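# Move foam block from desk to recessed far-aisle shelf

## Task

Pick up the small foam block lying on the desk and set it down on a shelf of the shelving section at the aisle's far end that is set back deeper than the other sections. It must rest on the shelf surface itself, not on top of a carton. The task fails if the robot tips over or is left leaning.

## Robot and tools

ROBOT. A Hello Robot Stretch 4, about 1.6 m tall: an omni-wheel base (rim within 0.23 m of the base origin), a lift on a vertical mast, one arm that telescopes forward, and a wrist with yaw, pitch, roll and a gripper. There is only one arm, so every joint target goes in a single flat object keyed by joint name. Loose objects may occasionally get nudged by something else.

FRAMES. Base frame: origin on the floor below the base centre, x forward, y left, z up, in metres. hand_pose (a point between the open fingertips) is reported in this frame and may be slightly wrong. The odometry frame is the base frame as it was when the scene began. base_odometry counts wheel rotation only, so slip shows up as travel. Its heading is in rad, left positive, from -3.142 to 3.142.

TOOL move. Sends one action and returns the state plus images from the cameras listed in "cameras" (head_camera, head_left_camera, head_right_camera, wrist_camera, or "all"). Always pass blocking=false. The call returns in about 0.5 s while motion continues. A move with no action just reports state, images and the scene number. An action holds "base", "joints" or both, optionally with "speeds", "pace" or "contact_limits". Alternatively it holds only {"end_of_arm": "enable_torque"}, which re-powers wrist or gripper motors that cut out.
- base: offsets from where the base last reported itself, not places to go to. Use one key. translate_m: forward positive, -2 to 2 m. strafe_m: left positive, -2 to 2 m. rotate_rad: counter-clockwise positive, -3.2 to 3.2 rad. translate_m and strafe_m may be combined into one straight diagonal drive with no turning.
- joints: absolute targets. lift_m 0 to 1.2 m; arm_m 0 to 0.55 m (extension); wrist_yaw_rad -1.134 to 4.276 (0 forward, left positive, 3.14 folded back); wrist_pitch_rad -1.117 to 4.259 (0 level, 1.57 straight down); wrist_roll_rad -1.117 to 4.259 (clockwise seen from behind the gripper is positive); gripper_m -0.038 to 0.141 (fingertip gap, off by up to 0.015). Targets outside a range are clipped, and the result says so. Other bad values are refused.
- pace: "slow", "default", "fast", "max". speeds: per-joint top speed (not the gripper). Above lift 0.2 m the base is capped more as the lift rises.
- contact_limits: 0 to 1 per motion (arm_m, lift_m, translate_m, strafe_m, rotate_rad), default 0.5. Give each limit only next to its own command. A base limit persists until the next base action.
A new move replaces targets only for what it names. Other motions continue.

wait(seconds 0 to 10, cameras optional): returns the state, and returns early once all motion has settled. stop(cameras optional): brakes everything and holds it. zoom_image(camera, region [x0,y0,x1,y1], at most 504x504 px): a closer look at the latest image. finished_scene(scene 1 or 2): ends the scene for good. The block must stay in place afterwards.

RESULT LINES. "move": done, or the worst status. base_status and joint_status: moving, done, off_target, contact_stop, time_out, limit_stop_at_own_body, limit_stop_at_tilt, torque_fault. A stop you did not command cancels the later move, wait and finished_scene calls in that same reply. on_its_own: things the robot did by itself, such as slack joints or a loose base. lidar_m: 12 distances in 30-degree sectors, counter-clockwise from straight ahead (4th left, 7th behind, 10th right). "-" means nothing seen or closer than 0.25 m. wrist_depth_mm: a 7x7 grid of depths, 100 to 2000 mm. turned_by_wheels vs turned_by_imu: a gap above about 0.1 rad means a hit or slip. base_tilt: degrees forward and right. motor_effort: percentage, with the peak in brackets. servo_current: mA. A rise in the gripper's current after closing shows a firm grip.

GRIPPING. Close to a value more than 0.015 below the block's width. About 0.06 below resists tugging. The gripper reading alone does not prove you hold anything.

AVOID. Tilt above 6 degrees freezes the lift, arm and wheels. Self-collision happens with the gripper over the base at low lift, with tilt-up combined with roll or right yaw, and with the wrist folded back (as at the start) while tilting or rolling. Don't push hard into furniture, because it tips the robot. Don't drop the block from a height. Lower it onto the shelf, then open the gripper. Make sure it sits on the shelf surface and not on a carton before finishing.

Each tool is called by a JSON object that holds its "fn" and its "kwargs", one argument or row to a line.

## Session

{"fn": "move", "kwargs": {
  "blocking": false
}}

Scene clock: 0.00 s.
base_odometry: x=+0.000 y=+0.000 heading=+0.000
turned_by_wheels: +0.000
turned_by_imu: +0.000
base_tilt: forward=+0.4 right=+1.5
lidar_m: 1.23 1.23 1.41 2.40 1.42 1.83 2.96 2.95 1.60 1.35 1.35 1.48
base_status: not commanded
joint_positions: lift_m=+0.140 arm_m=+0.002 wrist_yaw_rad=+3.046 wrist_pitch_rad=+0.002 wrist_roll_rad=+0.000 gripper_m=+0.056
joint_status: not commanded
measured_speeds: all 0
motor_effort: lift_m=+20 arm_m=-4 wheel_0=+0 wheel_1=+0 wheel_2=+0
servo_current: wrist_yaw_rad=33 wrist_pitch_rad=33 wrist_roll_rad=26 gripper_m=46
hand_pose: x=-0.1056 y=+0.1144 z=+0.3181 quat_wxyz=(+0.048, -0.001, +0.000, +0.999) (m; base frame)
wrist_depth_mm: 136 139 - - - - - / 114 140 - - - - - / 123 150 - - - - - / 137 192 - - - - - / - - - - - 1921 - / 1118 1138 196 1008 1078 1205 1205 / 798 723 831 152 759 866 854
pictures: head_camera, head_left_camera, head_right_camera, wrist_camera

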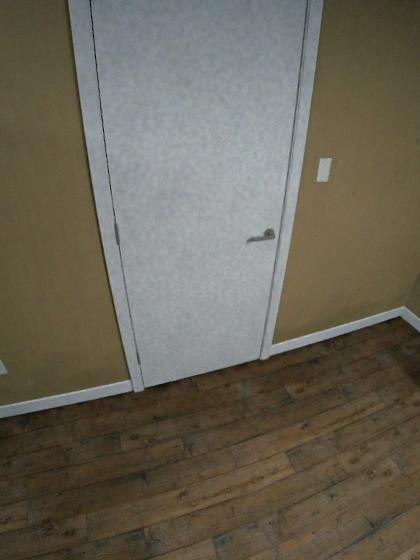

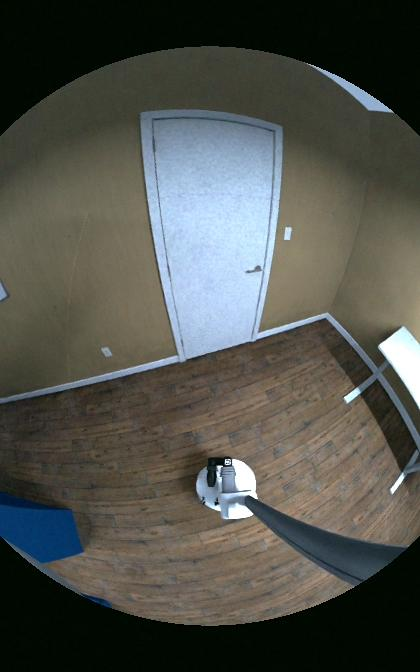

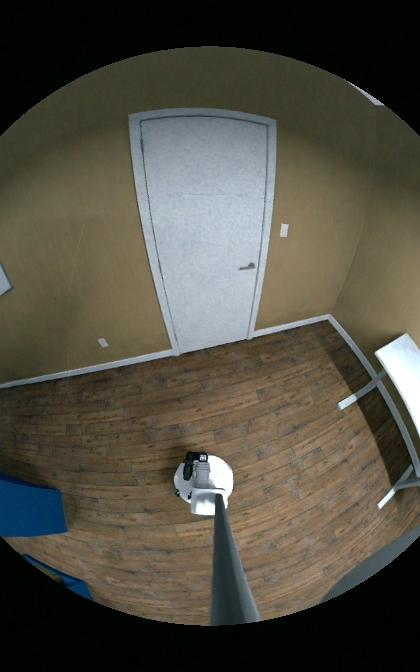

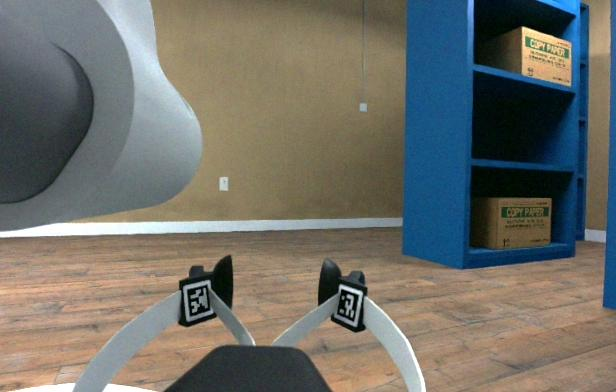

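{"fn": "move", "kwargs": {
  "base": {"rotate_rad": -1.4},
  "joints": {"lift_m": 0.9},
  "blocking": false
}}

{"fn": "wait", "kwargs": {
  "seconds": 5,
  "cameras": ["head_camera","head_left_camera","head_right_camera"]
}}

Scene clock: 4.13 s.
move: moving
base_odometry: x=+0.000 y=+0.000 heading=-0.261
turned_by_wheels: -0.261
turned_by_imu: -0.258
base_tilt: forward=+0.4 right=+1.4
lidar_m: 1.31 1.22 1.30 1.75 1.42 1.50 2.01 2.94 3.04 1.42 1.32 1.91
base_status: rotate_rad moving
joint_positions: lift_m=+0.179 arm_m=+0.002 wrist_yaw_rad=+3.046 wrist_pitch_rad=+0.002 wrist_roll_rad=+0.000 gripper_m=+0.056
joint_status: lift_m moving
measured_speeds: translate_m=+0.001 strafe_m=-0.001 rotate_rad=-0.990 lift_m=+0.149 arm_m=+0.000 wrist_yaw_rad=+0.000 wrist_pitch_rad=+0.000 wrist_roll_rad=+0.000
motor_effort: lift_m=+27(27) arm_m=-4(4) wheel_0=+6(7) wheel_1=+7(7) wheel_2=+7(8)
servo_current: wrist_yaw_rad=39(46) wrist_pitch_rad=39(52) wrist_roll_rad=26(33) gripper_m=39(52)
hand_pose: x=-0.1056 y=+0.1144 z=+0.3570 quat_wxyz=(+0.048, -0.001, +0.000, +0.999) (m; base frame)
wrist_depth_mm: 136 139 - - - - - / 113 140 - - - - - / 123 149 - - - - - / 137 191 - - - - - / - - - - - - - / 1205 1229 196 1078 1182 1308 1098 / 866 732 904 153 809 878 931
pictures: none

Scene clock: 7.43 s.
earlier move: done
base_odometry: x=+0.000 y=+0.000 heading=-1.400
turned_by_wheels: -1.139
turned_by_imu: -1.125
base_tilt: forward=+0.3 right=+1.4
lidar_m: 1.34 1.33 1.36 1.23 1.26 1.66 1.41 1.45 1.83 2.95 2.98 1.46
base_status: done
joint_positions: lift_m=+0.900 arm_m=+0.002 wrist_yaw_rad=+3.046 wrist_pitch_rad=+0.002 wrist_roll_rad=+0.000 gripper_m=+0.056
joint_status: all done
measured_speeds: all 0
motor_effort: lift_m=+24(28) arm_m=-4(4) wheel_0=+2(7) wheel_1=+2(9) wheel_2=+2(8)
servo_current: wrist_yaw_rad=33(46) wrist_pitch_rad=52(52) wrist_roll_rad=26(33) gripper_m=46(52)
hand_pose: x=-0.1056 y=+0.1144 z=+1.0773 quat_wxyz=(+0.048, -0.001, +0.000, +0.999) (m; base frame)
wrist_depth_mm: 136 140 - - - - - / 115 140 - - - - - / 124 153 - - - - - / 138 193 - - - - - / - - - - - - - / - 162 198 - 190 - - / - 118 - 152 - - -
wait: 3.30 of 5 s (the move ended)
pictures: head_camera, head_left_camera, head_right_camera

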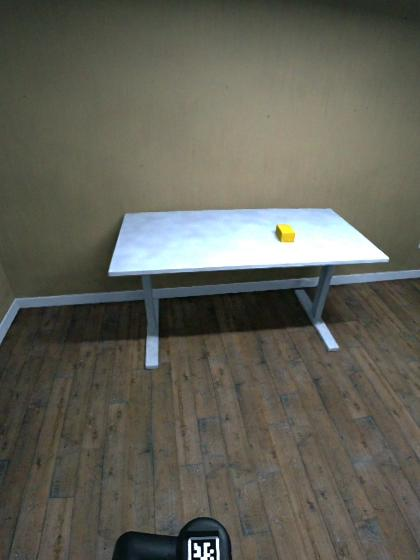

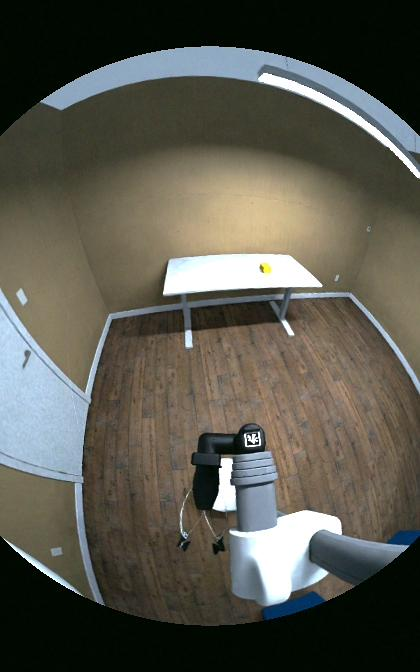

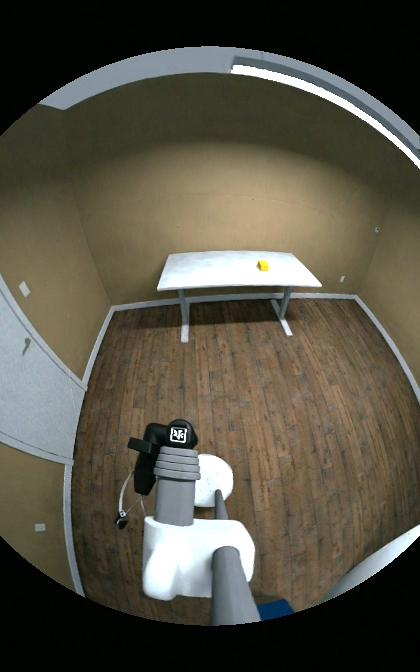

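{"fn": "move", "kwargs": {
  "base": {"rotate_rad": 0.08},
  "joints": {"wrist_yaw_rad": 0, "wrist_pitch_rad": 0.7, "gripper_m": 0.13, "lift_m": 1.0},
  "blocking": false
}}

{"fn": "wait", "kwargs": {
  "seconds": 4,
  "cameras": ["head_camera"]
}}

{"fn": "move", "kwargs": {
  "base": {"translate_m": 0.7, "strafe_m": -0.6},
  "blocking": false
}}

{"fn": "wait", "kwargs": {
  "seconds": 6,
  "cameras": ["head_camera","wrist_camera"]
}}

Scene clock: 24.27 s.
move: moving
base_odometry: x=+0.000 y=+0.000 heading=-1.320
turned_by_wheels: +0.080
turned_by_imu: +0.078
base_tilt: forward=+0.3 right=+1.5
lidar_m: 1.32 1.90 1.32 1.23 1.30 1.75 1.42 1.48 1.93 2.93 3.03 1.42
base_status: rotate_rad moving
joint_positions: lift_m=+0.939 arm_m=+0.002 wrist_yaw_rad=+2.446 wrist_pitch_rad=+0.585 wrist_roll_rad=+0.000 gripper_m=+0.076
joint_status: lift_m moving; wrist_yaw_rad moving; wrist_pitch_rad moving; gripper_m moving
measured_speeds: translate_m=+0.000 strafe_m=+0.000 rotate_rad=+0.000 lift_m=+0.149 arm_m=+0.000 wrist_yaw_rad=-1.817 wrist_pitch_rad=+1.355 wrist_roll_rad=+0.000
motor_effort: lift_m=+27(28) arm_m=-4(4) wheel_0=-4(6) wheel_1=-1(5) wheel_2=-2(6)
servo_current: wrist_yaw_rad=91(124) wrist_pitch_rad=7(65) wrist_roll_rad=26(33) gripper_m=104(104)
hand_pose: x=+0.0445 y=+0.2212 z=+0.9578 quat_wxyz=(+0.326, -0.271, +0.098, +0.900) (m; base frame)
wrist_depth_mm: - - - - - - - / - - - - - - - / - - - - - - - / - - - - - - - / 1661 1708 1708 1756 1661 - - / 1397 1366 199 1464 195 1430 - / 1229 1160 1308 149 1229 1281 1229
pictures: none

Scene clock: 26.10 s.
earlier move: done
base_odometry: x=+0.000 y=+0.000 heading=-1.320
turned_by_wheels: +0.000
turned_by_imu: +0.000
base_tilt: forward=+0.3 right=+1.4
lidar_m: 1.33 1.89 1.34 1.22 1.31 1.74 1.43 1.47 1.97 2.93 3.04 1.40
base_status: done
joint_positions: lift_m=+1.000 arm_m=+0.002 wrist_yaw_rad=+0.003 wrist_pitch_rad=+0.699 wrist_roll_rad=+0.000 gripper_m=+0.130
joint_status: all done
measured_speeds: all 0
motor_effort: lift_m=+24(28) arm_m=-4(4) wheel_0=-3(6) wheel_1=-1(5) wheel_2=+0(6)
servo_current: wrist_yaw_rad=46(124) wrist_pitch_rad=26(65) wrist_roll_rad=26(33) gripper_m=33(117)
hand_pose: x=+0.3942 y=-0.0867 z=+0.9922 quat_wxyz=(+0.939, -0.001, +0.343, +0.002) (m; base frame)
wrist_depth_mm: - - - - - - - / - - - - - - - / - - - - - - - / 1756 1808 1863 1863 1921 1863 1863 / 1499 1537 1537 1576 1576 1618 1618 / 1308 204 1281 1397 203 1366 1366 / 1182 1138 1205 - 1229 1205 1229
wait: 1.83 of 4 s (the move ended)
pictures: head_camera

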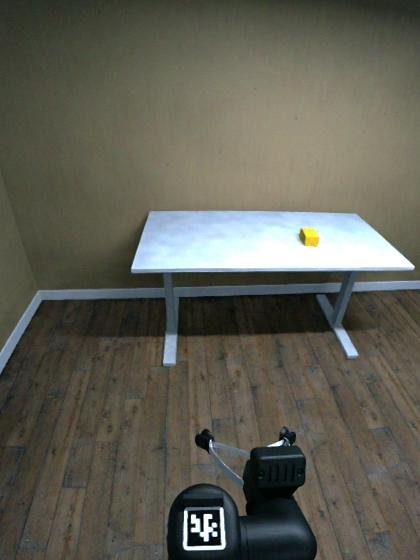

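Scene clock: 26.60 s.
move: moving
base_odometry: x=-0.015 y=-0.031 heading=-1.320
turned_by_wheels: +0.000
turned_by_imu: +0.000
base_tilt: forward=+0.2 right=+1.4
lidar_m: 1.32 1.91 1.32 1.25 1.33 1.77 1.45 1.50 2.00 2.91 2.99 1.41
base_status: translate_m moving; strafe_m moving
joint_positions: lift_m=+1.000 arm_m=+0.002 wrist_yaw_rad=+0.003 wrist_pitch_rad=+0.699 wrist_roll_rad=+0.000 gripper_m=+0.130
joint_status: not commanded
measured_speeds: translate_m=+0.101 strafe_m=-0.086 rotate_rad=+0.007 lift_m=+0.000 arm_m=+0.000 wrist_yaw_rad=+0.000 wrist_pitch_rad=+0.000 wrist_roll_rad=+0.000
motor_effort: lift_m=+24(24) arm_m=-4(4) wheel_0=+9(9) wheel_1=-1(5) wheel_2=-7(8)
servo_current: wrist_yaw_rad=39(46) wrist_pitch_rad=52(52) wrist_roll_rad=33(33) gripper_m=52(52)
hand_pose: x=+0.3942 y=-0.0867 z=+0.9922 quat_wxyz=(+0.939, -0.001, +0.343, +0.002) (m; base frame)
wrist_depth_mm: - - - - - - - / 1921 - - - - - - / - - - - - - - / 1756 1756 1863 1808 1863 1921 1921 / 1499 1499 1576 1537 1618 1576 1576 / 1308 205 1281 1397 202 1397 1366 / 1160 1160 1205 - 1205 1205 1255
pictures: none

Scene clock: 30.60 s.
earlier move: done
base_odometry: x=-0.408 y=-0.827 heading=-1.320
turned_by_wheels: +0.000
turned_by_imu: -0.003
base_tilt: forward=+0.4 right=+1.4
lidar_m: 0.63 0.68 0.96 1.85 1.95 2.60 2.13 2.17 2.45 2.31 2.19 0.70
base_status: done
joint_positions: lift_m=+1.000 arm_m=+0.002 wrist_yaw_rad=+0.003 wrist_pitch_rad=+0.699 wrist_roll_rad=+0.000 gripper_m=+0.130
joint_status: not commanded
measured_speeds: all 0
motor_effort: lift_m=+23(24) arm_m=-4(4) wheel_0=+1(10) wheel_1=-2(7) wheel_2=-1(10)
servo_current: wrist_yaw_rad=33(46) wrist_pitch_rad=33(59) wrist_roll_rad=33(39) gripper_m=46(52)
hand_pose: x=+0.3942 y=-0.0867 z=+0.9922 quat_wxyz=(+0.939, -0.001, +0.343, +0.002) (m; base frame)
wrist_depth_mm: - - - - - - - / - - - - - - - / - - - - - - - / - - - - - - - / 1464 1537 1537 1576 1537 1576 1618 / 1308 206 1255 1366 202 1397 1366 / 1160 1138 1205 - 1229 1205 1229
wait: 4.00 of 6 s (the move ended)
pictures: head_camera, wrist_camera
camera_calibration:
wrist_camera: T_world_to_cam=[[-0.00540133, -0.997925, 0.0641663, -0.170764], [-0.660348, -0.044627, -0.749633, 1.05319], [0.750941, -0.0464211, -0.658736, 0.583196], [0, 0, 0, 1]] pos_world=[0.256602, -0.096336, 1.18463]

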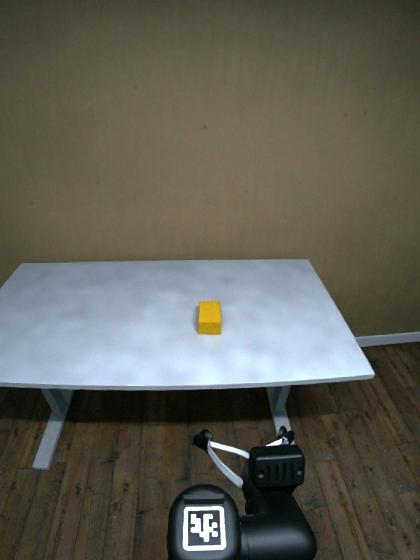

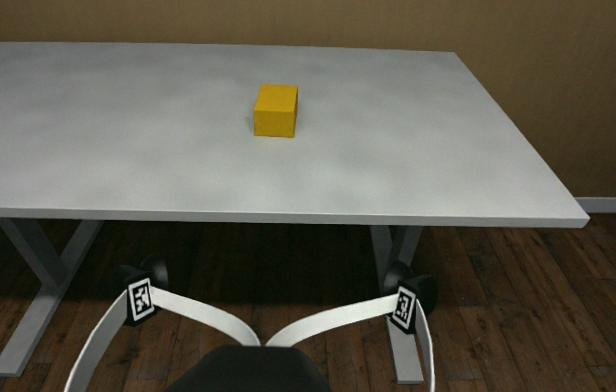

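{"fn": "move", "kwargs": {
  "base": {"translate_m": 0.3, "strafe_m": 0.03},
  "joints": {"lift_m": 1.1, "wrist_pitch_rad": 1.57, "arm_m": 0.35},
  "blocking": false
}}

{"fn": "wait", "kwargs": {
  "seconds": 5,
  "cameras": ["head_camera","wrist_camera"]
}}

Scene clock: 42.40 s.
move: moving
base_odometry: x=-0.396 y=-0.858 heading=-1.320
turned_by_wheels: +0.000
turned_by_imu: +0.000
base_tilt: forward=+0.4 right=+1.4
lidar_m: 0.61 0.67 0.88 1.83 1.94 2.61 2.15 2.20 2.46 2.29 2.15 0.66
base_status: translate_m moving; strafe_m moving
joint_positions: lift_m=+1.039 arm_m=+0.054 wrist_yaw_rad=+0.003 wrist_pitch_rad=+1.310 wrist_roll_rad=+0.000 gripper_m=+0.130
joint_status: lift_m moving; arm_m moving; wrist_pitch_rad moving
measured_speeds: translate_m=+0.124 strafe_m=+0.013 rotate_rad=+0.003 lift_m=+0.149 arm_m=+0.198 wrist_yaw_rad=+0.000 wrist_pitch_rad=+1.802 wrist_roll_rad=+0.000
motor_effort: lift_m=+25(27) arm_m=+4(9) wheel_0=+6(6) wheel_1=+6(7) wheel_2=-11(11)
servo_current: wrist_yaw_rad=39(46) wrist_pitch_rad=52(85) wrist_roll_rad=26(33) gripper_m=52(52)
hand_pose: x=+0.2999 y=-0.0872 z=+0.9384 quat_wxyz=(+0.793, -0.001, +0.609, +0.001) (m; base frame)
wrist_depth_mm: 1366 1397 1366 1430 - 1397 1430 / 1308 1366 1308 1336 1366 1366 1366 / 1255 1255 1281 1281 1308 1336 1336 / 1205 1205 1229 1229 1229 1255 1255 / 1160 1182 1160 1182 1205 1205 1205 / 1118 204 1098 1160 202 1160 1160 / 1060 1060 917 - 1118 1098 1118
pictures: none

Scene clock: 44.37 s.
earlier move: done
base_odometry: x=-0.304 y=-1.110 heading=-1.320
turned_by_wheels: +0.000
turned_by_imu: -0.001
base_tilt: forward=+0.5 right=+1.4
lidar_m: 0.35 0.39 0.53 1.82 1.92 2.59 2.42 2.48 2.46 2.31 0.54 0.38
base_status: done
joint_positions: lift_m=+1.100 arm_m=+0.350 wrist_yaw_rad=+0.003 wrist_pitch_rad=+1.568 wrist_roll_rad=+0.000 gripper_m=+0.130
joint_status: all done
measured_speeds: all 0
motor_effort: lift_m=+24(27) arm_m=+6(9) wheel_0=+1(6) wheel_1=+1(8) wheel_2=-1(11)
servo_current: wrist_yaw_rad=39(46) wrist_pitch_rad=46(85) wrist_roll_rad=20(39) gripper_m=39(52)
hand_pose: x=+0.5218 y=-0.0874 z=+0.9894 quat_wxyz=(+0.708, -0.001, +0.706, +0.001) (m; base frame)
wrist_depth_mm: - - - - - - - / - - 384 387 - - - / - - 389 389 - - - / - - - - - - - / - - - - - - - / - 189 171 - 195 - - / 1229 1205 1025 - 1281 1255 1281
wait: 1.97 of 5 s (the move ended)
pictures: head_camera, wrist_camera
camera_calibration:
wrist_camera: T_world_to_cam=[[0.0464391, -0.99776, 0.0481509, -0.181829], [-0.998761, -0.0455159, 0.0200971, 0.550239], [-0.0178604, -0.0490246, -0.998638, 1.22273], [0, 0, 0, 1]] pos_world=[0.57984, -0.0964332, 1.21876]

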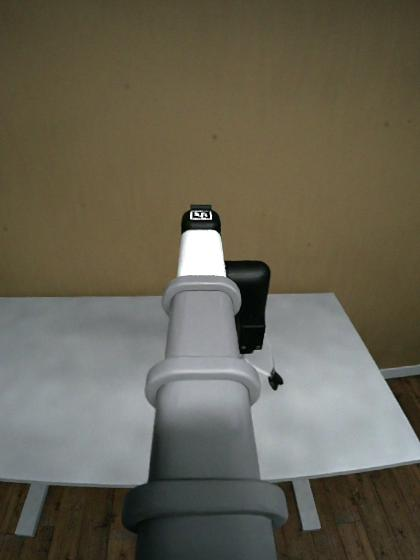

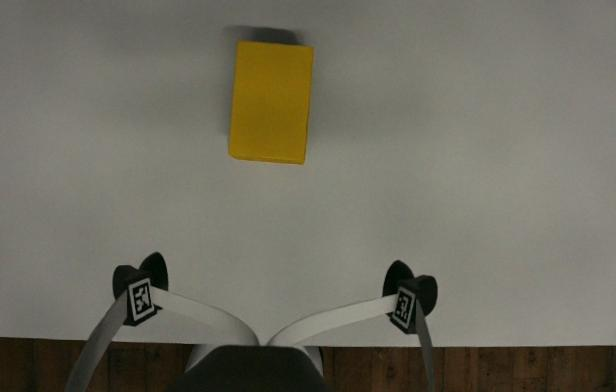

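{"fn": "move", "kwargs": {
  "base": {"strafe_m": 0.014},
  "joints": {"lift_m": 1.0, "arm_m": 0.497, "wrist_yaw_rad": -0.07},
  "blocking": false
}}

{"fn": "wait", "kwargs": {
  "seconds": 4,
  "cameras": ["wrist_camera"]
}}

Scene clock: 53.17 s.
move: moving
base_odometry: x=-0.290 y=-1.107 heading=-1.320
turned_by_wheels: +0.000
turned_by_imu: -0.001
base_tilt: forward=+0.3 right=+1.5
lidar_m: 0.37 0.37 0.55 1.82 1.91 2.55 2.41 2.46 2.50 2.34 0.54 0.40
base_status: strafe_m moving
joint_positions: lift_m=+1.061 arm_m=+0.402 wrist_yaw_rad=-0.067 wrist_pitch_rad=+1.568 wrist_roll_rad=+0.000 gripper_m=+0.130
joint_status: lift_m moving; arm_m moving; wrist_yaw_rad moving
measured_speeds: translate_m=+0.000 strafe_m=+0.000 rotate_rad=+0.000 lift_m=-0.149 arm_m=+0.198 wrist_yaw_rad=+0.000 wrist_pitch_rad=+0.000 wrist_roll_rad=+0.000
motor_effort: lift_m=+11(23) arm_m=+6(9) wheel_0=-3(10) wheel_1=+1(9) wheel_2=-1(1)
servo_current: wrist_yaw_rad=46(78) wrist_pitch_rad=33(59) wrist_roll_rad=26(33) gripper_m=46(52)
hand_pose: x=+0.5681 y=-0.0873 z=+0.9510 quat_wxyz=(+0.708, +0.024, +0.706, -0.024) (m; base frame)
wrist_depth_mm: - - - - - - - / - - 349 353 - - - / - - 349 353 - - - / - - 351 353 - - - / - - - - - - - / - 188 171 - 195 - - / - - - - - - -
pictures: none

Scene clock: 54.17 s.
earlier move: done
base_odometry: x=-0.290 y=-1.107 heading=-1.320
turned_by_wheels: +0.000
turned_by_imu: +0.000
base_tilt: forward=+0.5 right=+1.3
lidar_m: 0.33 0.38 0.54 1.84 1.90 2.57 2.41 2.47 2.46 2.34 0.52 0.38
base_status: done
joint_positions: lift_m=+1.000 arm_m=+0.497 wrist_yaw_rad=-0.067 wrist_pitch_rad=+1.568 wrist_roll_rad=+0.000 gripper_m=+0.130
joint_status: all done
measured_speeds: all 0
motor_effort: lift_m=+14(23) arm_m=+6(9) wheel_0=-3(10) wheel_1=+2(9) wheel_2=+0(1)
servo_current: wrist_yaw_rad=33(78) wrist_pitch_rad=39(59) wrist_roll_rad=33(33) gripper_m=33(59)
hand_pose: x=+0.6626 y=-0.0873 z=+0.8903 quat_wxyz=(+0.708, +0.024, +0.706, -0.024) (m; base frame)
wrist_depth_mm: - - - - - - - / - - - - - - - / - - - - - - - / - - 287 287 - - - / - - 287 289 - - - / - 188 289 290 195 - - / - - - - - - -
wait: 1.00 of 4 s (the move ended)
pictures: wrist_camera
camera_calibration:
wrist_camera: T_world_to_cam=[[-0.0232737, -0.998566, 0.0482023, -0.13743], [-0.999498, 0.0242785, 0.0203669, 0.699261], [-0.021508, -0.0477041, -0.99863, 1.12882], [0, 0, 0, 1]] pos_world=[0.71999, -0.100361, 1.11966]

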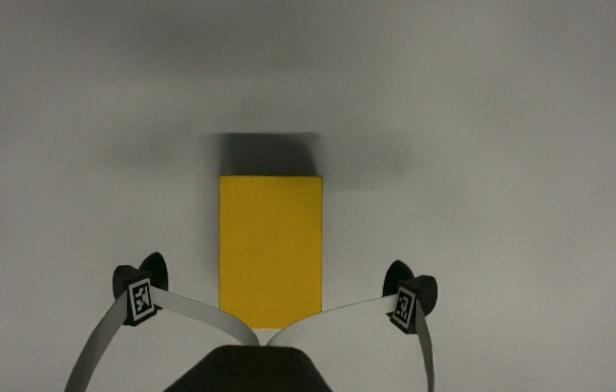

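{"fn": "move", "kwargs": {
  "base": {"strafe_m": 0.008},
  "joints": {"lift_m": 0.905},
  "contact_limits": {"lift_m": 0.2},
  "blocking": false
}}

{"fn": "wait", "kwargs": {
  "seconds": 4,
  "cameras": ["wrist_camera"]
}}

{"fn": "move", "kwargs": {
  "joints": {"gripper_m": 0.035},
  "blocking": false
}}

{"fn": "wait", "kwargs": {
  "seconds": 3,
  "cameras": ["wrist_camera"]
}}

{"fn": "move", "kwargs": {
  "joints": {"lift_m": 1.05},
  "blocking": false
}}

{"fn": "wait", "kwargs": {
  "seconds": 3,
  "cameras": ["wrist_camera"]
}}

Scene clock: 65.33 s.
move: moving
base_odometry: x=-0.283 y=-1.105 heading=-1.320
turned_by_wheels: +0.000
turned_by_imu: -0.001
base_tilt: forward=+0.5 right=+1.5
lidar_m: 0.36 0.41 0.54 1.84 1.90 2.56 2.43 2.47 2.50 2.34 0.53 0.40
base_status: strafe_m moving
joint_positions: lift_m=+0.961 arm_m=+0.497 wrist_yaw_rad=-0.067 wrist_pitch_rad=+1.568 wrist_roll_rad=+0.000 gripper_m=+0.130
joint_status: lift_m moving
measured_speeds: translate_m=+0.000 strafe_m=+0.000 rotate_rad=+0.000 lift_m=-0.149 arm_m=+0.000 wrist_yaw_rad=+0.000 wrist_pitch_rad=+0.000 wrist_roll_rad=+0.000
motor_effort: lift_m=+11(15) arm_m=+6(7) wheel_0=+2(10) wheel_1=+0(8) wheel_2=+0(2)
servo_current: wrist_yaw_rad=33(46) wrist_pitch_rad=39(52) wrist_roll_rad=26(33) gripper_m=39(52)
contact_limits: lift_m 0.2
hand_pose: x=+0.6626 y=-0.0873 z=+0.8510 quat_wxyz=(+0.708, +0.024, +0.706, -0.024) (m; base frame)
wrist_depth_mm: - - - - - - - / - - - - - - - / - - - - - - - / - - 254 254 - - - / - - 253 255 - - - / - 189 182 255 195 - - / - - - - - - -
pictures: none

Scene clock: 66.23 s.
earlier move: done
base_odometry: x=-0.283 y=-1.105 heading=-1.320
turned_by_wheels: +0.000
turned_by_imu: +0.000
base_tilt: forward=+0.2 right=+1.3
lidar_m: 0.36 0.40 0.55 1.83 1.90 2.54 2.43 2.46 2.49 2.35 0.52 0.40
base_status: done
joint_positions: lift_m=+0.905 arm_m=+0.497 wrist_yaw_rad=-0.067 wrist_pitch_rad=+1.568 wrist_roll_rad=+0.000 gripper_m=+0.130
joint_status: all done
measured_speeds: all 0
motor_effort: lift_m=+14(15) arm_m=+6(7) wheel_0=+1(10) wheel_1=+1(8) wheel_2=+0(2)
servo_current: wrist_yaw_rad=33(46) wrist_pitch_rad=39(59) wrist_roll_rad=26(33) gripper_m=46(52)
contact_limits: lift_m 0.2
hand_pose: x=+0.6626 y=-0.0873 z=+0.7953 quat_wxyz=(+0.708, +0.024, +0.706, -0.024) (m; base frame)
wrist_depth_mm: - - - - - - - / - - - - - - - / - - - - - - - / - - 191 193 - - - / - - 192 193 - - - / - 188 192 193 195 - - / - - - 195 - - -
wait: 0.90 of 4 s (the move ended)
pictures: wrist_camera
camera_calibration:
wrist_camera: T_world_to_cam=[[-0.0232737, -0.998566, 0.0482023, -0.132851], [-0.999498, 0.0242785, 0.0203669, 0.701196], [-0.021508, -0.0477041, -0.99863, 1.03395], [0, 0, 0, 1]] pos_world=[0.71999, -0.100361, 1.02466]

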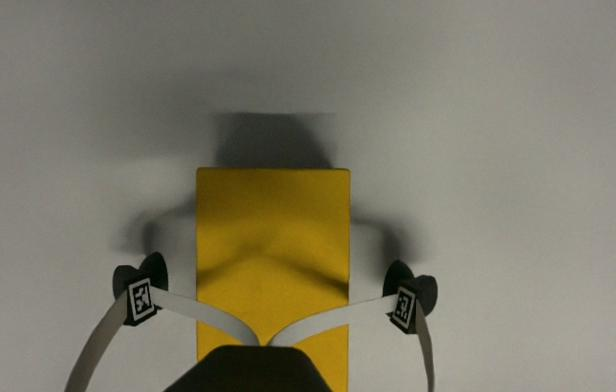

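Scene clock: 66.73 s.
move: moving
base_odometry: x=-0.283 y=-1.105 heading=-1.320
turned_by_wheels: +0.000
turned_by_imu: +0.000
base_tilt: forward=+0.4 right=+1.4
lidar_m: 0.35 0.41 0.55 1.83 1.89 2.59 2.43 2.48 2.49 2.37 0.55 0.38
base_status: not commanded
joint_positions: lift_m=+0.905 arm_m=+0.497 wrist_yaw_rad=-0.067 wrist_pitch_rad=+1.568 wrist_roll_rad=+0.000 gripper_m=+0.116
joint_status: gripper_m moving
measured_speeds: all 0
motor_effort: lift_m=+14(14) arm_m=+6(7) wheel_0=+1(1) wheel_1=+1(1) wheel_2=+0(0)
servo_current: wrist_yaw_rad=46(46) wrist_pitch_rad=26(46) wrist_roll_rad=26(33) gripper_m=117(117)
contact_limits: lift_m 0.2
hand_pose: x=+0.6626 y=-0.0873 z=+0.7953 quat_wxyz=(+0.708, +0.024, +0.706, -0.024) (m; base frame)
wrist_depth_mm: - - - - - - - / - - - - - - - / - - - - - - - / - - 191 193 - - - / - - 192 193 - - - / - 186 192 193 193 - - / - - - 195 - - -
pictures: none

Scene clock: 68.10 s.
earlier move: done
base_odometry: x=-0.283 y=-1.105 heading=-1.320
turned_by_wheels: +0.000
turned_by_imu: +0.000
base_tilt: forward=+0.4 right=+1.3
lidar_m: 0.35 0.38 0.53 1.84 1.89 2.56 2.42 2.46 2.49 2.35 0.54 0.40
base_status: not commanded
joint_positions: lift_m=+0.905 arm_m=+0.497 wrist_yaw_rad=-0.067 wrist_pitch_rad=+1.568 wrist_roll_rad=+0.000 gripper_m=+0.036
joint_status: all done
measured_speeds: all 0
motor_effort: lift_m=+14(14) arm_m=+6(7) wheel_0=+1(1) wheel_1=+1(1) wheel_2=+0(0)
servo_current: wrist_yaw_rad=39(46) wrist_pitch_rad=33(52) wrist_roll_rad=26(33) gripper_m=117(221)
contact_limits: lift_m 0.2
hand_pose: x=+0.6626 y=-0.0873 z=+0.7953 quat_wxyz=(+0.708, +0.024, +0.706, -0.024) (m; base frame)
wrist_depth_mm: - - - - - - - / - - - - - - - / - - - - - - - / - - 177 178 - - - / - - 177 178 - - - / - 171 178 178 183 - - / - - - 179 - - -
wait: 1.37 of 3 s (the move ended)
pictures: wrist_camera
camera_calibration:
wrist_camera: T_world_to_cam=[[-0.0232737, -0.998566, 0.0482023, -0.132851], [-0.999498, 0.0242785, 0.0203669, 0.701196], [-0.021508, -0.0477041, -0.99863, 1.03395], [0, 0, 0, 1]] pos_world=[0.71999, -0.100361, 1.02466]

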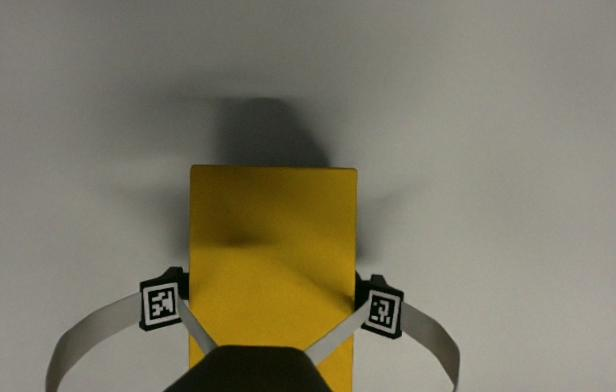

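Scene clock: 68.60 s.
move: moving
base_odometry: x=-0.283 y=-1.105 heading=-1.320
turned_by_wheels: +0.000
turned_by_imu: +0.000
base_tilt: forward=+0.3 right=+1.3
lidar_m: 0.37 0.37 0.53 1.83 1.88 2.56 2.39 2.50 2.50 2.36 0.54 0.39
base_status: not commanded
joint_positions: lift_m=+0.944 arm_m=+0.497 wrist_yaw_rad=-0.067 wrist_pitch_rad=+1.568 wrist_roll_rad=+0.000 gripper_m=+0.036
joint_status: lift_m moving
measured_speeds: translate_m=+0.000 strafe_m=+0.000 rotate_rad=+0.000 lift_m=+0.149 arm_m=+0.000 wrist_yaw_rad=+0.000 wrist_pitch_rad=+0.000 wrist_roll_rad=+0.000
motor_effort: lift_m=+27(27) arm_m=+6(6) wheel_0=+1(1) wheel_1=+1(1) wheel_2=+0(0)
servo_current: wrist_yaw_rad=39(46) wrist_pitch_rad=52(52) wrist_roll_rad=33(39) gripper_m=104(111)
hand_pose: x=+0.6626 y=-0.0873 z=+0.8336 quat_wxyz=(+0.708, +0.024, +0.706, -0.024) (m; base frame)
wrist_depth_mm: - - - - - - - / - - - - - - - / - - - - - - - / - - 177 178 - - - / - - 177 178 - - - / - 171 178 178 183 - - / - - - 178 - - -
pictures: none

Scene clock: 69.77 s.
earlier move: done
base_odometry: x=-0.283 y=-1.105 heading=-1.320
turned_by_wheels: +0.000
turned_by_imu: +0.000
base_tilt: forward=+0.3 right=+1.5
lidar_m: 0.35 0.38 0.54 1.82 1.90 2.57 2.42 2.48 2.48 2.35 0.56 0.39
base_status: not commanded
joint_positions: lift_m=+1.050 arm_m=+0.497 wrist_yaw_rad=-0.067 wrist_pitch_rad=+1.568 wrist_roll_rad=+0.000 gripper_m=+0.036
joint_status: all done
measured_speeds: all 0
motor_effort: lift_m=+24(28) arm_m=+6(7) wheel_0=+1(1) wheel_1=+1(1) wheel_2=+0(0)
servo_current: wrist_yaw_rad=33(46) wrist_pitch_rad=33(65) wrist_roll_rad=26(39) gripper_m=104(111)
hand_pose: x=+0.6626 y=-0.0873 z=+0.9394 quat_wxyz=(+0.708, +0.024, +0.706, -0.024) (m; base frame)
wrist_depth_mm: - - - - - - - / - - - - - - - / - - - - - - - / - - 177 178 - - - / - - 177 179 - - - / - 171 177 179 183 - - / - - - 178 - - -
wait: 1.17 of 3 s (the move ended)
pictures: wrist_camera
camera_calibration:
wrist_camera: T_world_to_cam=[[-0.0232737, -0.998566, 0.0482023, -0.139797], [-0.999498, 0.0242785, 0.0203669, 0.698261], [-0.021508, -0.0477041, -0.99863, 1.17785], [0, 0, 0, 1]] pos_world=[0.71999, -0.100361, 1.16876]

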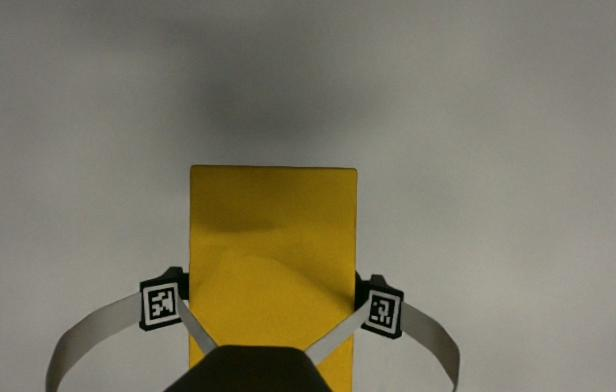

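{"fn": "move", "kwargs": {
  "base": {"translate_m": -0.6},
  "joints": {"lift_m": 1.12},
  "blocking": false
}}

{"fn": "wait", "kwargs": {
  "seconds": 5
}}

{"fn": "move", "kwargs": {
  "base": {"rotate_rad": -2.0},
  "joints": {"arm_m": 0.05, "lift_m": 0.9},
  "blocking": false
}}

{"fn": "wait", "kwargs": {
  "seconds": 6,
  "cameras": ["head_camera","head_left_camera","head_right_camera"]
}}

Scene clock: 79.30 s.
move: moving
base_odometry: x=-0.291 y=-1.073 heading=-1.320
turned_by_wheels: +0.000
turned_by_imu: -0.001
base_tilt: forward=+0.2 right=+1.4
lidar_m: 0.40 0.43 0.57 1.83 1.89 2.56 2.38 2.43 2.49 2.36 0.58 0.41
base_status: translate_m moving
joint_positions: lift_m=+1.089 arm_m=+0.497 wrist_yaw_rad=-0.067 wrist_pitch_rad=+1.568 wrist_roll_rad=+0.000 gripper_m=+0.036
joint_status: lift_m moving
measured_speeds: translate_m=-0.123 strafe_m=-0.001 rotate_rad=+0.001 lift_m=+0.141 arm_m=+0.000 wrist_yaw_rad=+0.000 wrist_pitch_rad=+0.000 wrist_roll_rad=+0.000
motor_effort: lift_m=+25(28) arm_m=+6(6) wheel_0=-6(7) wheel_1=-4(6) wheel_2=+10(10)
servo_current: wrist_yaw_rad=39(39) wrist_pitch_rad=39(52) wrist_roll_rad=20(33) gripper_m=117(117)
hand_pose: x=+0.6626 y=-0.0873 z=+0.9784 quat_wxyz=(+0.708, +0.024, +0.706, -0.024) (m; base frame)
wrist_depth_mm: - - - - - - - / - - - - - - - / - - - - - - - / - - 177 178 - - - / - - 177 178 - - - / - 171 178 178 183 - - / - - - 179 - - -
pictures: none

Scene clock: 82.30 s.
earlier move: done
base_odometry: x=-0.432 y=-0.523 heading=-1.320
turned_by_wheels: +0.000
turned_by_imu: +0.000
base_tilt: forward=+0.3 right=+1.2
lidar_m: 0.95 0.99 1.92 1.79 1.89 2.52 1.83 1.90 2.50 2.37 2.48 1.00
base_status: done
joint_positions: lift_m=+1.120 arm_m=+0.497 wrist_yaw_rad=-0.067 wrist_pitch_rad=+1.568 wrist_roll_rad=+0.000 gripper_m=+0.036
joint_status: all done
measured_speeds: all 0
motor_effort: lift_m=+24(28) arm_m=+6(6) wheel_0=-1(7) wheel_1=+0(7) wheel_2=-2(10)
servo_current: wrist_yaw_rad=33(46) wrist_pitch_rad=33(52) wrist_roll_rad=26(39) gripper_m=104(117)
hand_pose: x=+0.6626 y=-0.0873 z=+1.0094 quat_wxyz=(+0.708, +0.024, +0.706, -0.024) (m; base frame)
wrist_depth_mm: 1205 1229 1229 1229 1255 1255 1281 / 1205 1229 1255 1255 1255 1255 1281 / 1229 1229 1229 1255 1255 1281 1281 / 1229 1255 177 178 1281 1255 1308 / 1229 1255 177 178 1255 1281 1281 / 1255 185 178 178 185 1281 1308 / 1255 1255 178 178 1281 1281 1281
wait: 3.00 of 5 s (the move ended)
pictures: none

Scene clock: 82.80 s.
move: moving
base_odometry: x=-0.432 y=-0.523 heading=-1.482
turned_by_wheels: -0.162
turned_by_imu: -0.159
base_tilt: forward=+0.3 right=+1.4
lidar_m: 0.95 0.96 1.20 1.81 1.83 2.22 1.79 1.90 2.72 2.37 2.37 1.05
base_status: rotate_rad moving
joint_positions: lift_m=+1.081 arm_m=+0.445 wrist_yaw_rad=-0.067 wrist_pitch_rad=+1.568 wrist_roll_rad=+0.000 gripper_m=+0.036
joint_status: lift_m moving; arm_m moving
measured_speeds: translate_m=+0.000 strafe_m=+0.000 rotate_rad=-0.619 lift_m=-0.149 arm_m=-0.198 wrist_yaw_rad=+0.000 wrist_pitch_rad=+0.000 wrist_roll_rad=+0.000
motor_effort: lift_m=+11(23) arm_m=-5(10) wheel_0=+6(8) wheel_1=+5(6) wheel_2=+8(8)
servo_current: wrist_yaw_rad=33(46) wrist_pitch_rad=52(52) wrist_roll_rad=26(33) gripper_m=111(111)
hand_pose: x=+0.6106 y=-0.0873 z=+0.9710 quat_wxyz=(+0.708, +0.024, +0.706, -0.024) (m; base frame)
wrist_depth_mm: 1205 1182 1182 1229 1255 1205 1255 / 1182 1182 1205 1229 1229 1229 1229 / 1182 1205 1205 1229 1205 1229 1255 / 1182 1182 177 178 1229 1255 1255 / 1182 1229 177 178 1229 1255 1255 / 1205 186 177 178 184 1255 1229 / 1182 1205 178 178 1255 1229 1255
pictures: none

Scene clock: 85.20 s.
earlier move: done
base_odometry: x=-0.432 y=-0.523 heading=+2.964
turned_by_wheels: -1.838
turned_by_imu: -1.815
base_tilt: forward=+0.4 right=+1.3
lidar_m: 2.44 2.39 2.38 0.99 0.96 1.07 1.83 1.81 1.96 1.86 1.81 1.90
base_status: done
joint_positions: lift_m=+0.900 arm_m=+0.050 wrist_yaw_rad=-0.067 wrist_pitch_rad=+1.568 wrist_roll_rad=+0.000 gripper_m=+0.036
joint_status: all done
measured_speeds: all 0
motor_effort: lift_m=+14(23) arm_m=-6(10) wheel_0=+3(8) wheel_1=+2(8) wheel_2=+2(8)
servo_current: wrist_yaw_rad=46(46) wrist_pitch_rad=33(52) wrist_roll_rad=26(33) gripper_m=111(117)
hand_pose: x=+0.2160 y=-0.0873 z=+0.7903 quat_wxyz=(+0.708, +0.024, +0.706, -0.024) (m; base frame)
wrist_depth_mm: 1008 1008 1008 1025 1042 1042 1042 / 991 991 1025 1025 1025 1042 1042 / 1008 1008 1008 1025 1042 1060 1060 / 1025 1025 176 178 1025 1042 1060 / 1008 1025 177 178 1042 1060 1042 / 1025 185 178 179 184 1042 1060 / 1025 1025 178 178 1042 1042 1078
wait: 2.40 of 6 s (the move ended)
pictures: head_camera, head_left_camera, head_right_camera

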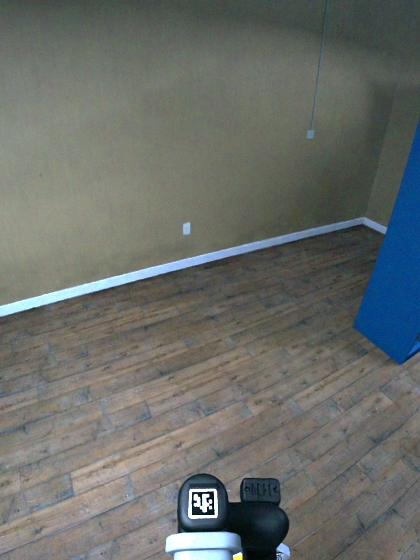

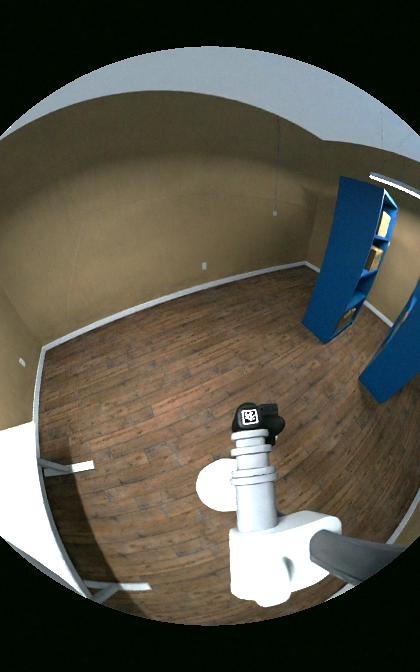

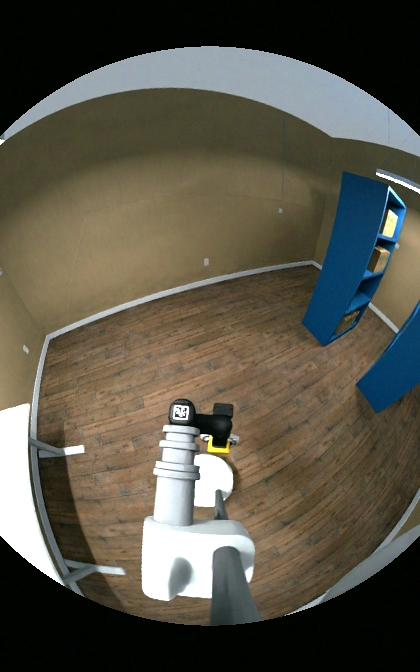

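{"fn": "move", "kwargs": {
  "base": {"rotate_rad": -0.85},
  "blocking": false
}}

{"fn": "wait", "kwargs": {
  "seconds": 4,
  "cameras": ["head_camera","head_left_camera","head_right_camera"]
}}

Scene clock: 89.23 s.
move: moving
base_odometry: x=-0.432 y=-0.523 heading=+2.715
turned_by_wheels: -0.249
turned_by_imu: -0.246
base_tilt: forward=+0.3 right=+1.3
lidar_m: 2.65 2.36 2.39 1.06 0.96 0.99 1.24 1.77 1.82 2.24 1.81 1.91
base_status: rotate_rad moving
joint_positions: lift_m=+0.900 arm_m=+0.050 wrist_yaw_rad=-0.067 wrist_pitch_rad=+1.568 wrist_roll_rad=+0.000 gripper_m=+0.036
joint_status: not commanded
measured_speeds: translate_m=+0.000 strafe_m=-0.001 rotate_rad=-0.940 lift_m=+0.000 arm_m=+0.000 wrist_yaw_rad=+0.000 wrist_pitch_rad=+0.000 wrist_roll_rad=+0.000
motor_effort: lift_m=+14(14) arm_m=-6(6) wheel_0=+6(7) wheel_1=+7(8) wheel_2=+6(7)
servo_current: wrist_yaw_rad=33(39) wrist_pitch_rad=26(52) wrist_roll_rad=33(33) gripper_m=104(104)
hand_pose: x=+0.2160 y=-0.0873 z=+0.7903 quat_wxyz=(+0.708, +0.024, +0.706, -0.024) (m; base frame)
wrist_depth_mm: 1008 1008 1008 1025 1025 1042 1042 / 991 1008 1008 1025 1025 1042 1060 / 991 991 1025 1025 1042 1042 1042 / 991 1008 176 178 1042 1042 1042 / 1008 1008 177 178 1042 1042 1042 / 1008 185 177 179 184 1042 1042 / 1008 1025 178 178 1060 1060 1060
pictures: none

Scene clock: 90.37 s.
earlier move: done
base_odometry: x=-0.432 y=-0.523 heading=+2.114
turned_by_wheels: -0.601
turned_by_imu: -0.594
base_tilt: forward=+0.5 right=+1.3
lidar_m: 1.90 2.77 2.39 2.39 1.12 0.97 0.98 1.17 1.77 1.79 2.14 1.80
base_status: done
joint_positions: lift_m=+0.900 arm_m=+0.050 wrist_yaw_rad=-0.067 wrist_pitch_rad=+1.568 wrist_roll_rad=+0.000 gripper_m=+0.036
joint_status: not commanded
measured_speeds: all 0
motor_effort: lift_m=+14(14) arm_m=-6(6) wheel_0=+2(7) wheel_1=+2(8) wheel_2=+1(8)
servo_current: wrist_yaw_rad=33(52) wrist_pitch_rad=39(59) wrist_roll_rad=26(33) gripper_m=104(117)
hand_pose: x=+0.2160 y=-0.0873 z=+0.7902 quat_wxyz=(+0.708, +0.024, +0.706, -0.024) (m; base frame)
wrist_depth_mm: 1008 1008 1008 1025 1025 1025 1060 / 991 1008 1008 1025 1025 1042 1042 / 1008 1008 1025 1042 1042 1060 1042 / 1008 1025 177 178 1042 1060 1060 / 1008 1008 177 178 1042 1042 1042 / 1008 186 177 179 185 1060 1060 / 1008 1025 178 178 1042 1060 1060
wait: 1.13 of 4 s (the move ended)
pictures: head_camera, head_left_camera, head_right_camera

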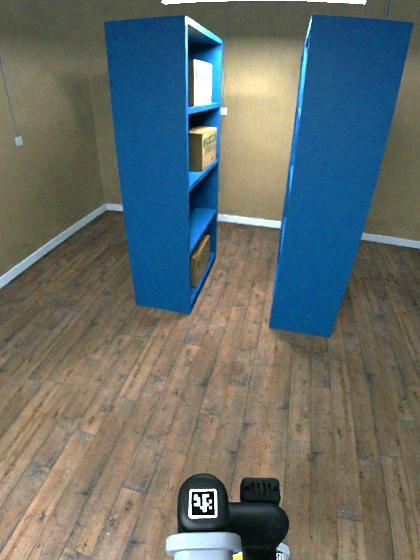

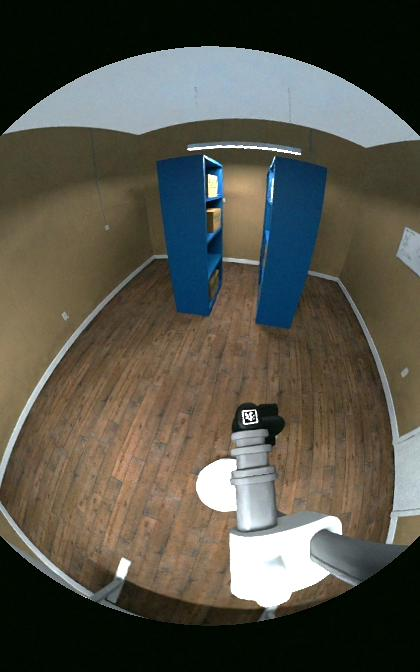

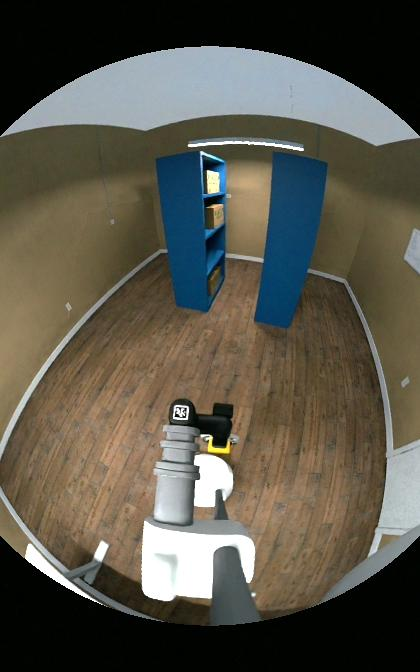

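{"fn": "move", "kwargs": {
  "base": {"rotate_rad": -0.3},
  "blocking": false
}}

{"fn": "wait", "kwargs": {
  "seconds": 2
}}

{"fn": "move", "kwargs": {
  "base": {"translate_m": 0.9, "strafe_m": 0.34},
  "blocking": false
}}

{"fn": "wait", "kwargs": {
  "seconds": 6,
  "cameras": ["head_camera","head_left_camera","head_right_camera"]
}}

{"fn": "zoom_image", "kwargs": {
  "camera": "head_camera",
  "region": [60, 0, 360, 400]
}}

Scene clock: 104.43 s.
move: moving
base_odometry: x=-0.432 y=-0.524 heading=+1.890
turned_by_wheels: -0.224
turned_by_imu: -0.222
base_tilt: forward=+0.3 right=+1.3
lidar_m: 1.79 1.92 2.47 2.37 2.41 1.00 0.97 1.02 1.83 1.78 1.94 1.82
base_status: rotate_rad moving
joint_positions: lift_m=+0.900 arm_m=+0.050 wrist_yaw_rad=-0.067 wrist_pitch_rad=+1.568 wrist_roll_rad=+0.000 gripper_m=+0.036
joint_status: not commanded
measured_speeds: translate_m=-0.002 strafe_m=+0.002 rotate_rad=-0.555 lift_m=+0.000 arm_m=+0.000 wrist_yaw_rad=+0.000 wrist_pitch_rad=+0.000 wrist_roll_rad=+0.000
motor_effort: lift_m=+14(14) arm_m=-6(6) wheel_0=+4(7) wheel_1=+3(7) wheel_2=+2(7)
servo_current: wrist_yaw_rad=33(39) wrist_pitch_rad=39(46) wrist_roll_rad=26(33) gripper_m=111(111)
hand_pose: x=+0.2160 y=-0.0873 z=+0.7902 quat_wxyz=(+0.708, +0.024, +0.706, -0.024) (m; base frame)
wrist_depth_mm: 1008 1008 1008 1025 1025 1025 1060 / 991 1008 1025 1025 1042 1042 1042 / 1008 1008 1025 1025 1042 1042 1060 / 1008 1008 177 178 1042 1025 1060 / 1008 1025 177 178 1042 1060 1060 / 1008 185 177 178 185 1060 1060 / 1008 1025 178 178 1042 1060 1060
pictures: none

Scene clock: 105.00 s.
earlier move: done
base_odometry: x=-0.432 y=-0.523 heading=+1.815
turned_by_wheels: -0.075
turned_by_imu: -0.075
base_tilt: forward=+0.5 right=+1.4
lidar_m: 1.80 1.89 2.51 2.39 2.48 1.01 0.97 1.00 1.92 1.79 1.88 2.56
base_status: done
joint_positions: lift_m=+0.900 arm_m=+0.050 wrist_yaw_rad=-0.067 wrist_pitch_rad=+1.568 wrist_roll_rad=+0.000 gripper_m=+0.036
joint_status: not commanded
measured_speeds: all 0
motor_effort: lift_m=+14(14) arm_m=-6(6) wheel_0=+2(7) wheel_1=+2(7) wheel_2=+1(7)
servo_current: wrist_yaw_rad=39(46) wrist_pitch_rad=33(52) wrist_roll_rad=26(33) gripper_m=104(111)
hand_pose: x=+0.2160 y=-0.0873 z=+0.7902 quat_wxyz=(+0.708, +0.024, +0.706, -0.024) (m; base frame)
wrist_depth_mm: 1008 991 1025 1025 1025 1042 1025 / 1008 1008 1025 1025 1042 1042 1060 / 991 1008 1025 1042 1025 1042 1042 / 991 991 176 178 1042 1042 1042 / 1008 1008 177 179 1042 1060 1060 / 1008 185 177 179 183 1042 1060 / 1025 1025 178 178 1042 1060 1042
wait: 0.57 of 2 s (the move ended)
pictures: none

Scene clock: 105.50 s.
move: moving
base_odometry: x=-0.451 y=-0.495 heading=+1.815
turned_by_wheels: +0.000
turned_by_imu: +0.000
base_tilt: forward=+0.3 right=+1.3
lidar_m: 1.76 1.86 2.52 2.37 2.47 1.06 1.00 1.03 1.92 1.79 1.88 2.56
base_status: translate_m moving; strafe_m moving
joint_positions: lift_m=+0.900 arm_m=+0.050 wrist_yaw_rad=-0.067 wrist_pitch_rad=+1.568 wrist_roll_rad=+0.000 gripper_m=+0.036
joint_status: not commanded
measured_speeds: translate_m=+0.124 strafe_m=+0.045 rotate_rad=+0.004 lift_m=+0.000 arm_m=+0.000 wrist_yaw_rad=+0.000 wrist_pitch_rad=+0.000 wrist_roll_rad=+0.000
motor_effort: lift_m=+14(14) arm_m=-6(6) wheel_0=+4(5) wheel_1=+7(8) wheel_2=-8(9)
servo_current: wrist_yaw_rad=39(39) wrist_pitch_rad=33(52) wrist_roll_rad=20(33) gripper_m=98(111)
hand_pose: x=+0.2160 y=-0.0873 z=+0.7902 quat_wxyz=(+0.708, +0.024, +0.706, -0.024) (m; base frame)
wrist_depth_mm: 1008 1008 1008 1042 1042 1042 1042 / 1008 1008 1008 1025 1025 1042 1042 / 1025 1008 1025 1025 1025 1060 1042 / 991 1025 177 178 1042 1042 1042 / 991 1008 177 178 1042 1060 1042 / 1025 185 178 179 185 1042 1042 / 1008 1025 178 178 1042 1060 1060
pictures: none

Scene clock: 109.60 s.
earlier move: done
base_odometry: x=-0.979 y=+0.268 heading=+1.815
turned_by_wheels: +0.000
turned_by_imu: +0.000
base_tilt: forward=+0.3 right=+1.4
lidar_m: 1.19 0.95 2.20 2.07 2.16 2.84 1.92 1.93 2.24 2.13 2.19 0.96
base_status: done
joint_positions: lift_m=+0.900 arm_m=+0.050 wrist_yaw_rad=-0.067 wrist_pitch_rad=+1.568 wrist_roll_rad=+0.000 gripper_m=+0.036
joint_status: not commanded
measured_speeds: all 0
motor_effort: lift_m=+14(15) arm_m=-6(6) wheel_0=+4(5) wheel_1=+1(10) wheel_2=+0(10)
servo_current: wrist_yaw_rad=39(52) wrist_pitch_rad=46(65) wrist_roll_rad=26(39) gripper_m=98(117)
hand_pose: x=+0.2160 y=-0.0873 z=+0.7902 quat_wxyz=(+0.708, +0.024, +0.706, -0.024) (m; base frame)
wrist_depth_mm: 991 1008 1008 1025 1025 1042 1042 / 1008 1025 1008 1025 1042 1042 1042 / 991 1008 1042 1025 1025 1042 1042 / 1008 1025 177 178 1042 1042 1060 / 1008 1025 177 178 1042 1060 1060 / 1025 186 177 178 185 1042 1060 / 1008 1025 178 178 1060 1060 1042
wait: 4.10 of 6 s (the move ended)
pictures: head_camera, head_left_camera, head_right_camera

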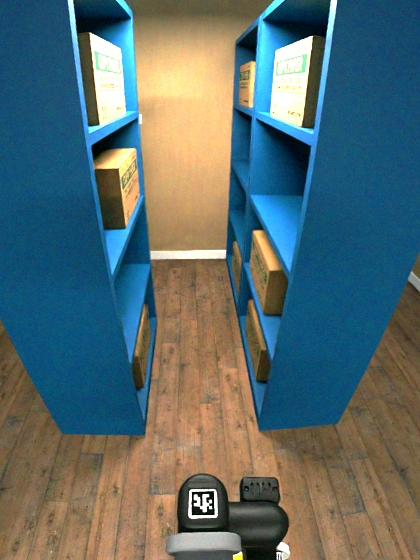

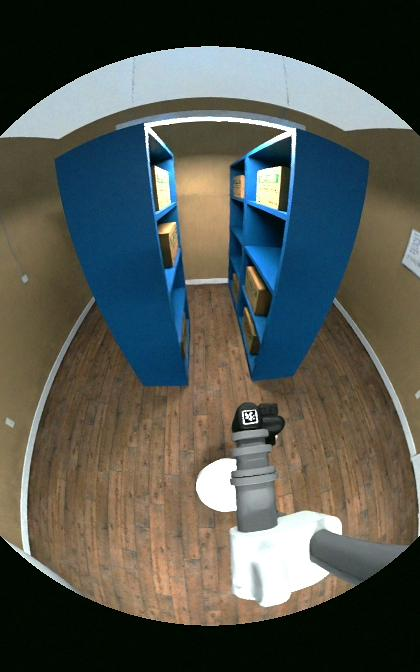

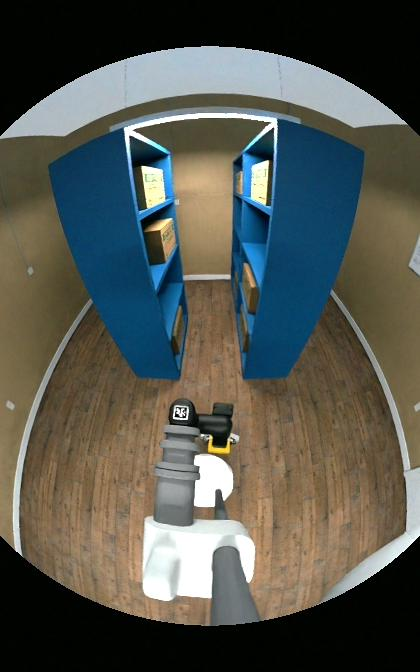

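Scaled by 1.260 from the camera's 420x560 image, which has a finer 1200x1600 frame.

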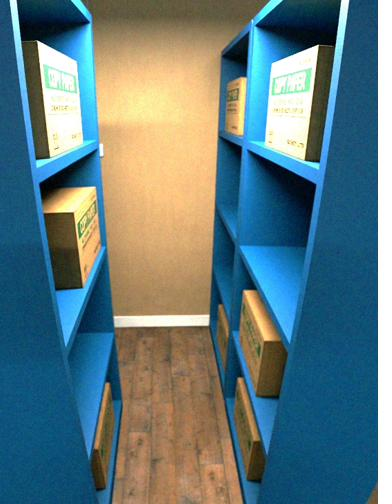

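{"fn": "move", "kwargs": {
  "base": {"rotate_rad": 0.035},
  "joints": {"arm_m": 0.0},
  "blocking": false
}}

{"fn": "wait", "kwargs": {
  "seconds": 2
}}

{"fn": "move", "kwargs": {
  "base": {"translate_m": 0.9, "strafe_m": -0.05},
  "contact_limits": {"translate_m": 0.25, "strafe_m": 0.25},
  "blocking": false
}}

{"fn": "wait", "kwargs": {
  "seconds": 6,
  "cameras": ["head_camera","head_left_camera","head_right_camera"]
}}

Scene clock: 143.00 s.
move: moving
base_odometry: x=-0.979 y=+0.268 heading=+1.849
turned_by_wheels: +0.035
turned_by_imu: +0.033
base_tilt: forward=+0.3 right=+1.4
lidar_m: 0.99 0.94 2.14 2.08 2.18 2.78 1.93 1.94 2.18 2.12 2.23 0.96
base_status: rotate_rad moving
joint_positions: lift_m=+0.900 arm_m=+0.009 wrist_yaw_rad=-0.067 wrist_pitch_rad=+1.568 wrist_roll_rad=+0.000 gripper_m=+0.036
joint_status: arm_m moving
joint sent to its limit — arm_m, lower limit.
measured_speeds: translate_m=+0.000 strafe_m=+0.000 rotate_rad=+0.000 lift_m=+0.000 arm_m=-0.078 wrist_yaw_rad=-0.002 wrist_pitch_rad=+0.001 wrist_roll_rad=+0.000
motor_effort: lift_m=+15(15) arm_m=-6(9) wheel_0=-3(4) wheel_1=-2(4) wheel_2=+2(7)
servo_current: wrist_yaw_rad=46(46) wrist_pitch_rad=39(52) wrist_roll_rad=33(33) gripper_m=104(117)
hand_pose: x=+0.1747 y=-0.0873 z=+0.7902 quat_wxyz=(+0.708, +0.024, +0.706, -0.024) (m; base frame)
wrist_depth_mm: 1008 1008 1008 1025 1025 1042 1042 / 1008 1025 1025 1025 1025 1042 1042 / 1008 1025 1025 1025 1025 1025 1042 / 1008 1025 177 178 1025 1042 1060 / 1008 1025 177 178 1042 1042 1060 / 1008 185 177 178 184 1042 1078 / 1008 1025 178 178 1060 1060 1042
pictures: none

Scene clock: 143.47 s.
earlier move: done
base_odometry: x=-0.979 y=+0.268 heading=+1.849
turned_by_wheels: +0.000
turned_by_imu: +0.000
base_tilt: forward=+0.3 right=+1.3
lidar_m: 1.02 0.93 2.14 2.06 2.16 2.80 1.92 1.96 2.17 2.13 2.23 0.95
base_status: done
joint_positions: lift_m=+0.900 arm_m=+0.002 wrist_yaw_rad=-0.067 wrist_pitch_rad=+1.568 wrist_roll_rad=+0.000 gripper_m=+0.036
joint_status: all done
joint sent to its limit — arm_m, lower limit.
measured_speeds: all 0
motor_effort: lift_m=+15(15) arm_m=-6(9) wheel_0=-4(4) wheel_1=-2(4) wheel_2=+1(7)
servo_current: wrist_yaw_rad=39(46) wrist_pitch_rad=52(52) wrist_roll_rad=33(33) gripper_m=104(117)
hand_pose: x=+0.1683 y=-0.0873 z=+0.7902 quat_wxyz=(+0.708, +0.024, +0.706, -0.024) (m; base frame)
wrist_depth_mm: 1008 1008 1025 1008 1025 1042 1042 / 991 1025 1008 1025 1042 1042 1042 / 1008 1008 1025 1025 1042 1042 1060 / 1025 1008 176 178 1042 1042 1060 / 1025 1008 177 178 1042 1060 1060 / 1025 186 177 179 185 1042 1078 / 1008 1025 178 178 1060 1060 1042
wait: 0.47 of 2 s (the move ended)
pictures: none

"contact_limits": translate_m and strafe_m are given together and make one move, which takes one limit: state it under one of them only

not run: a call was refused earlier in this reply.


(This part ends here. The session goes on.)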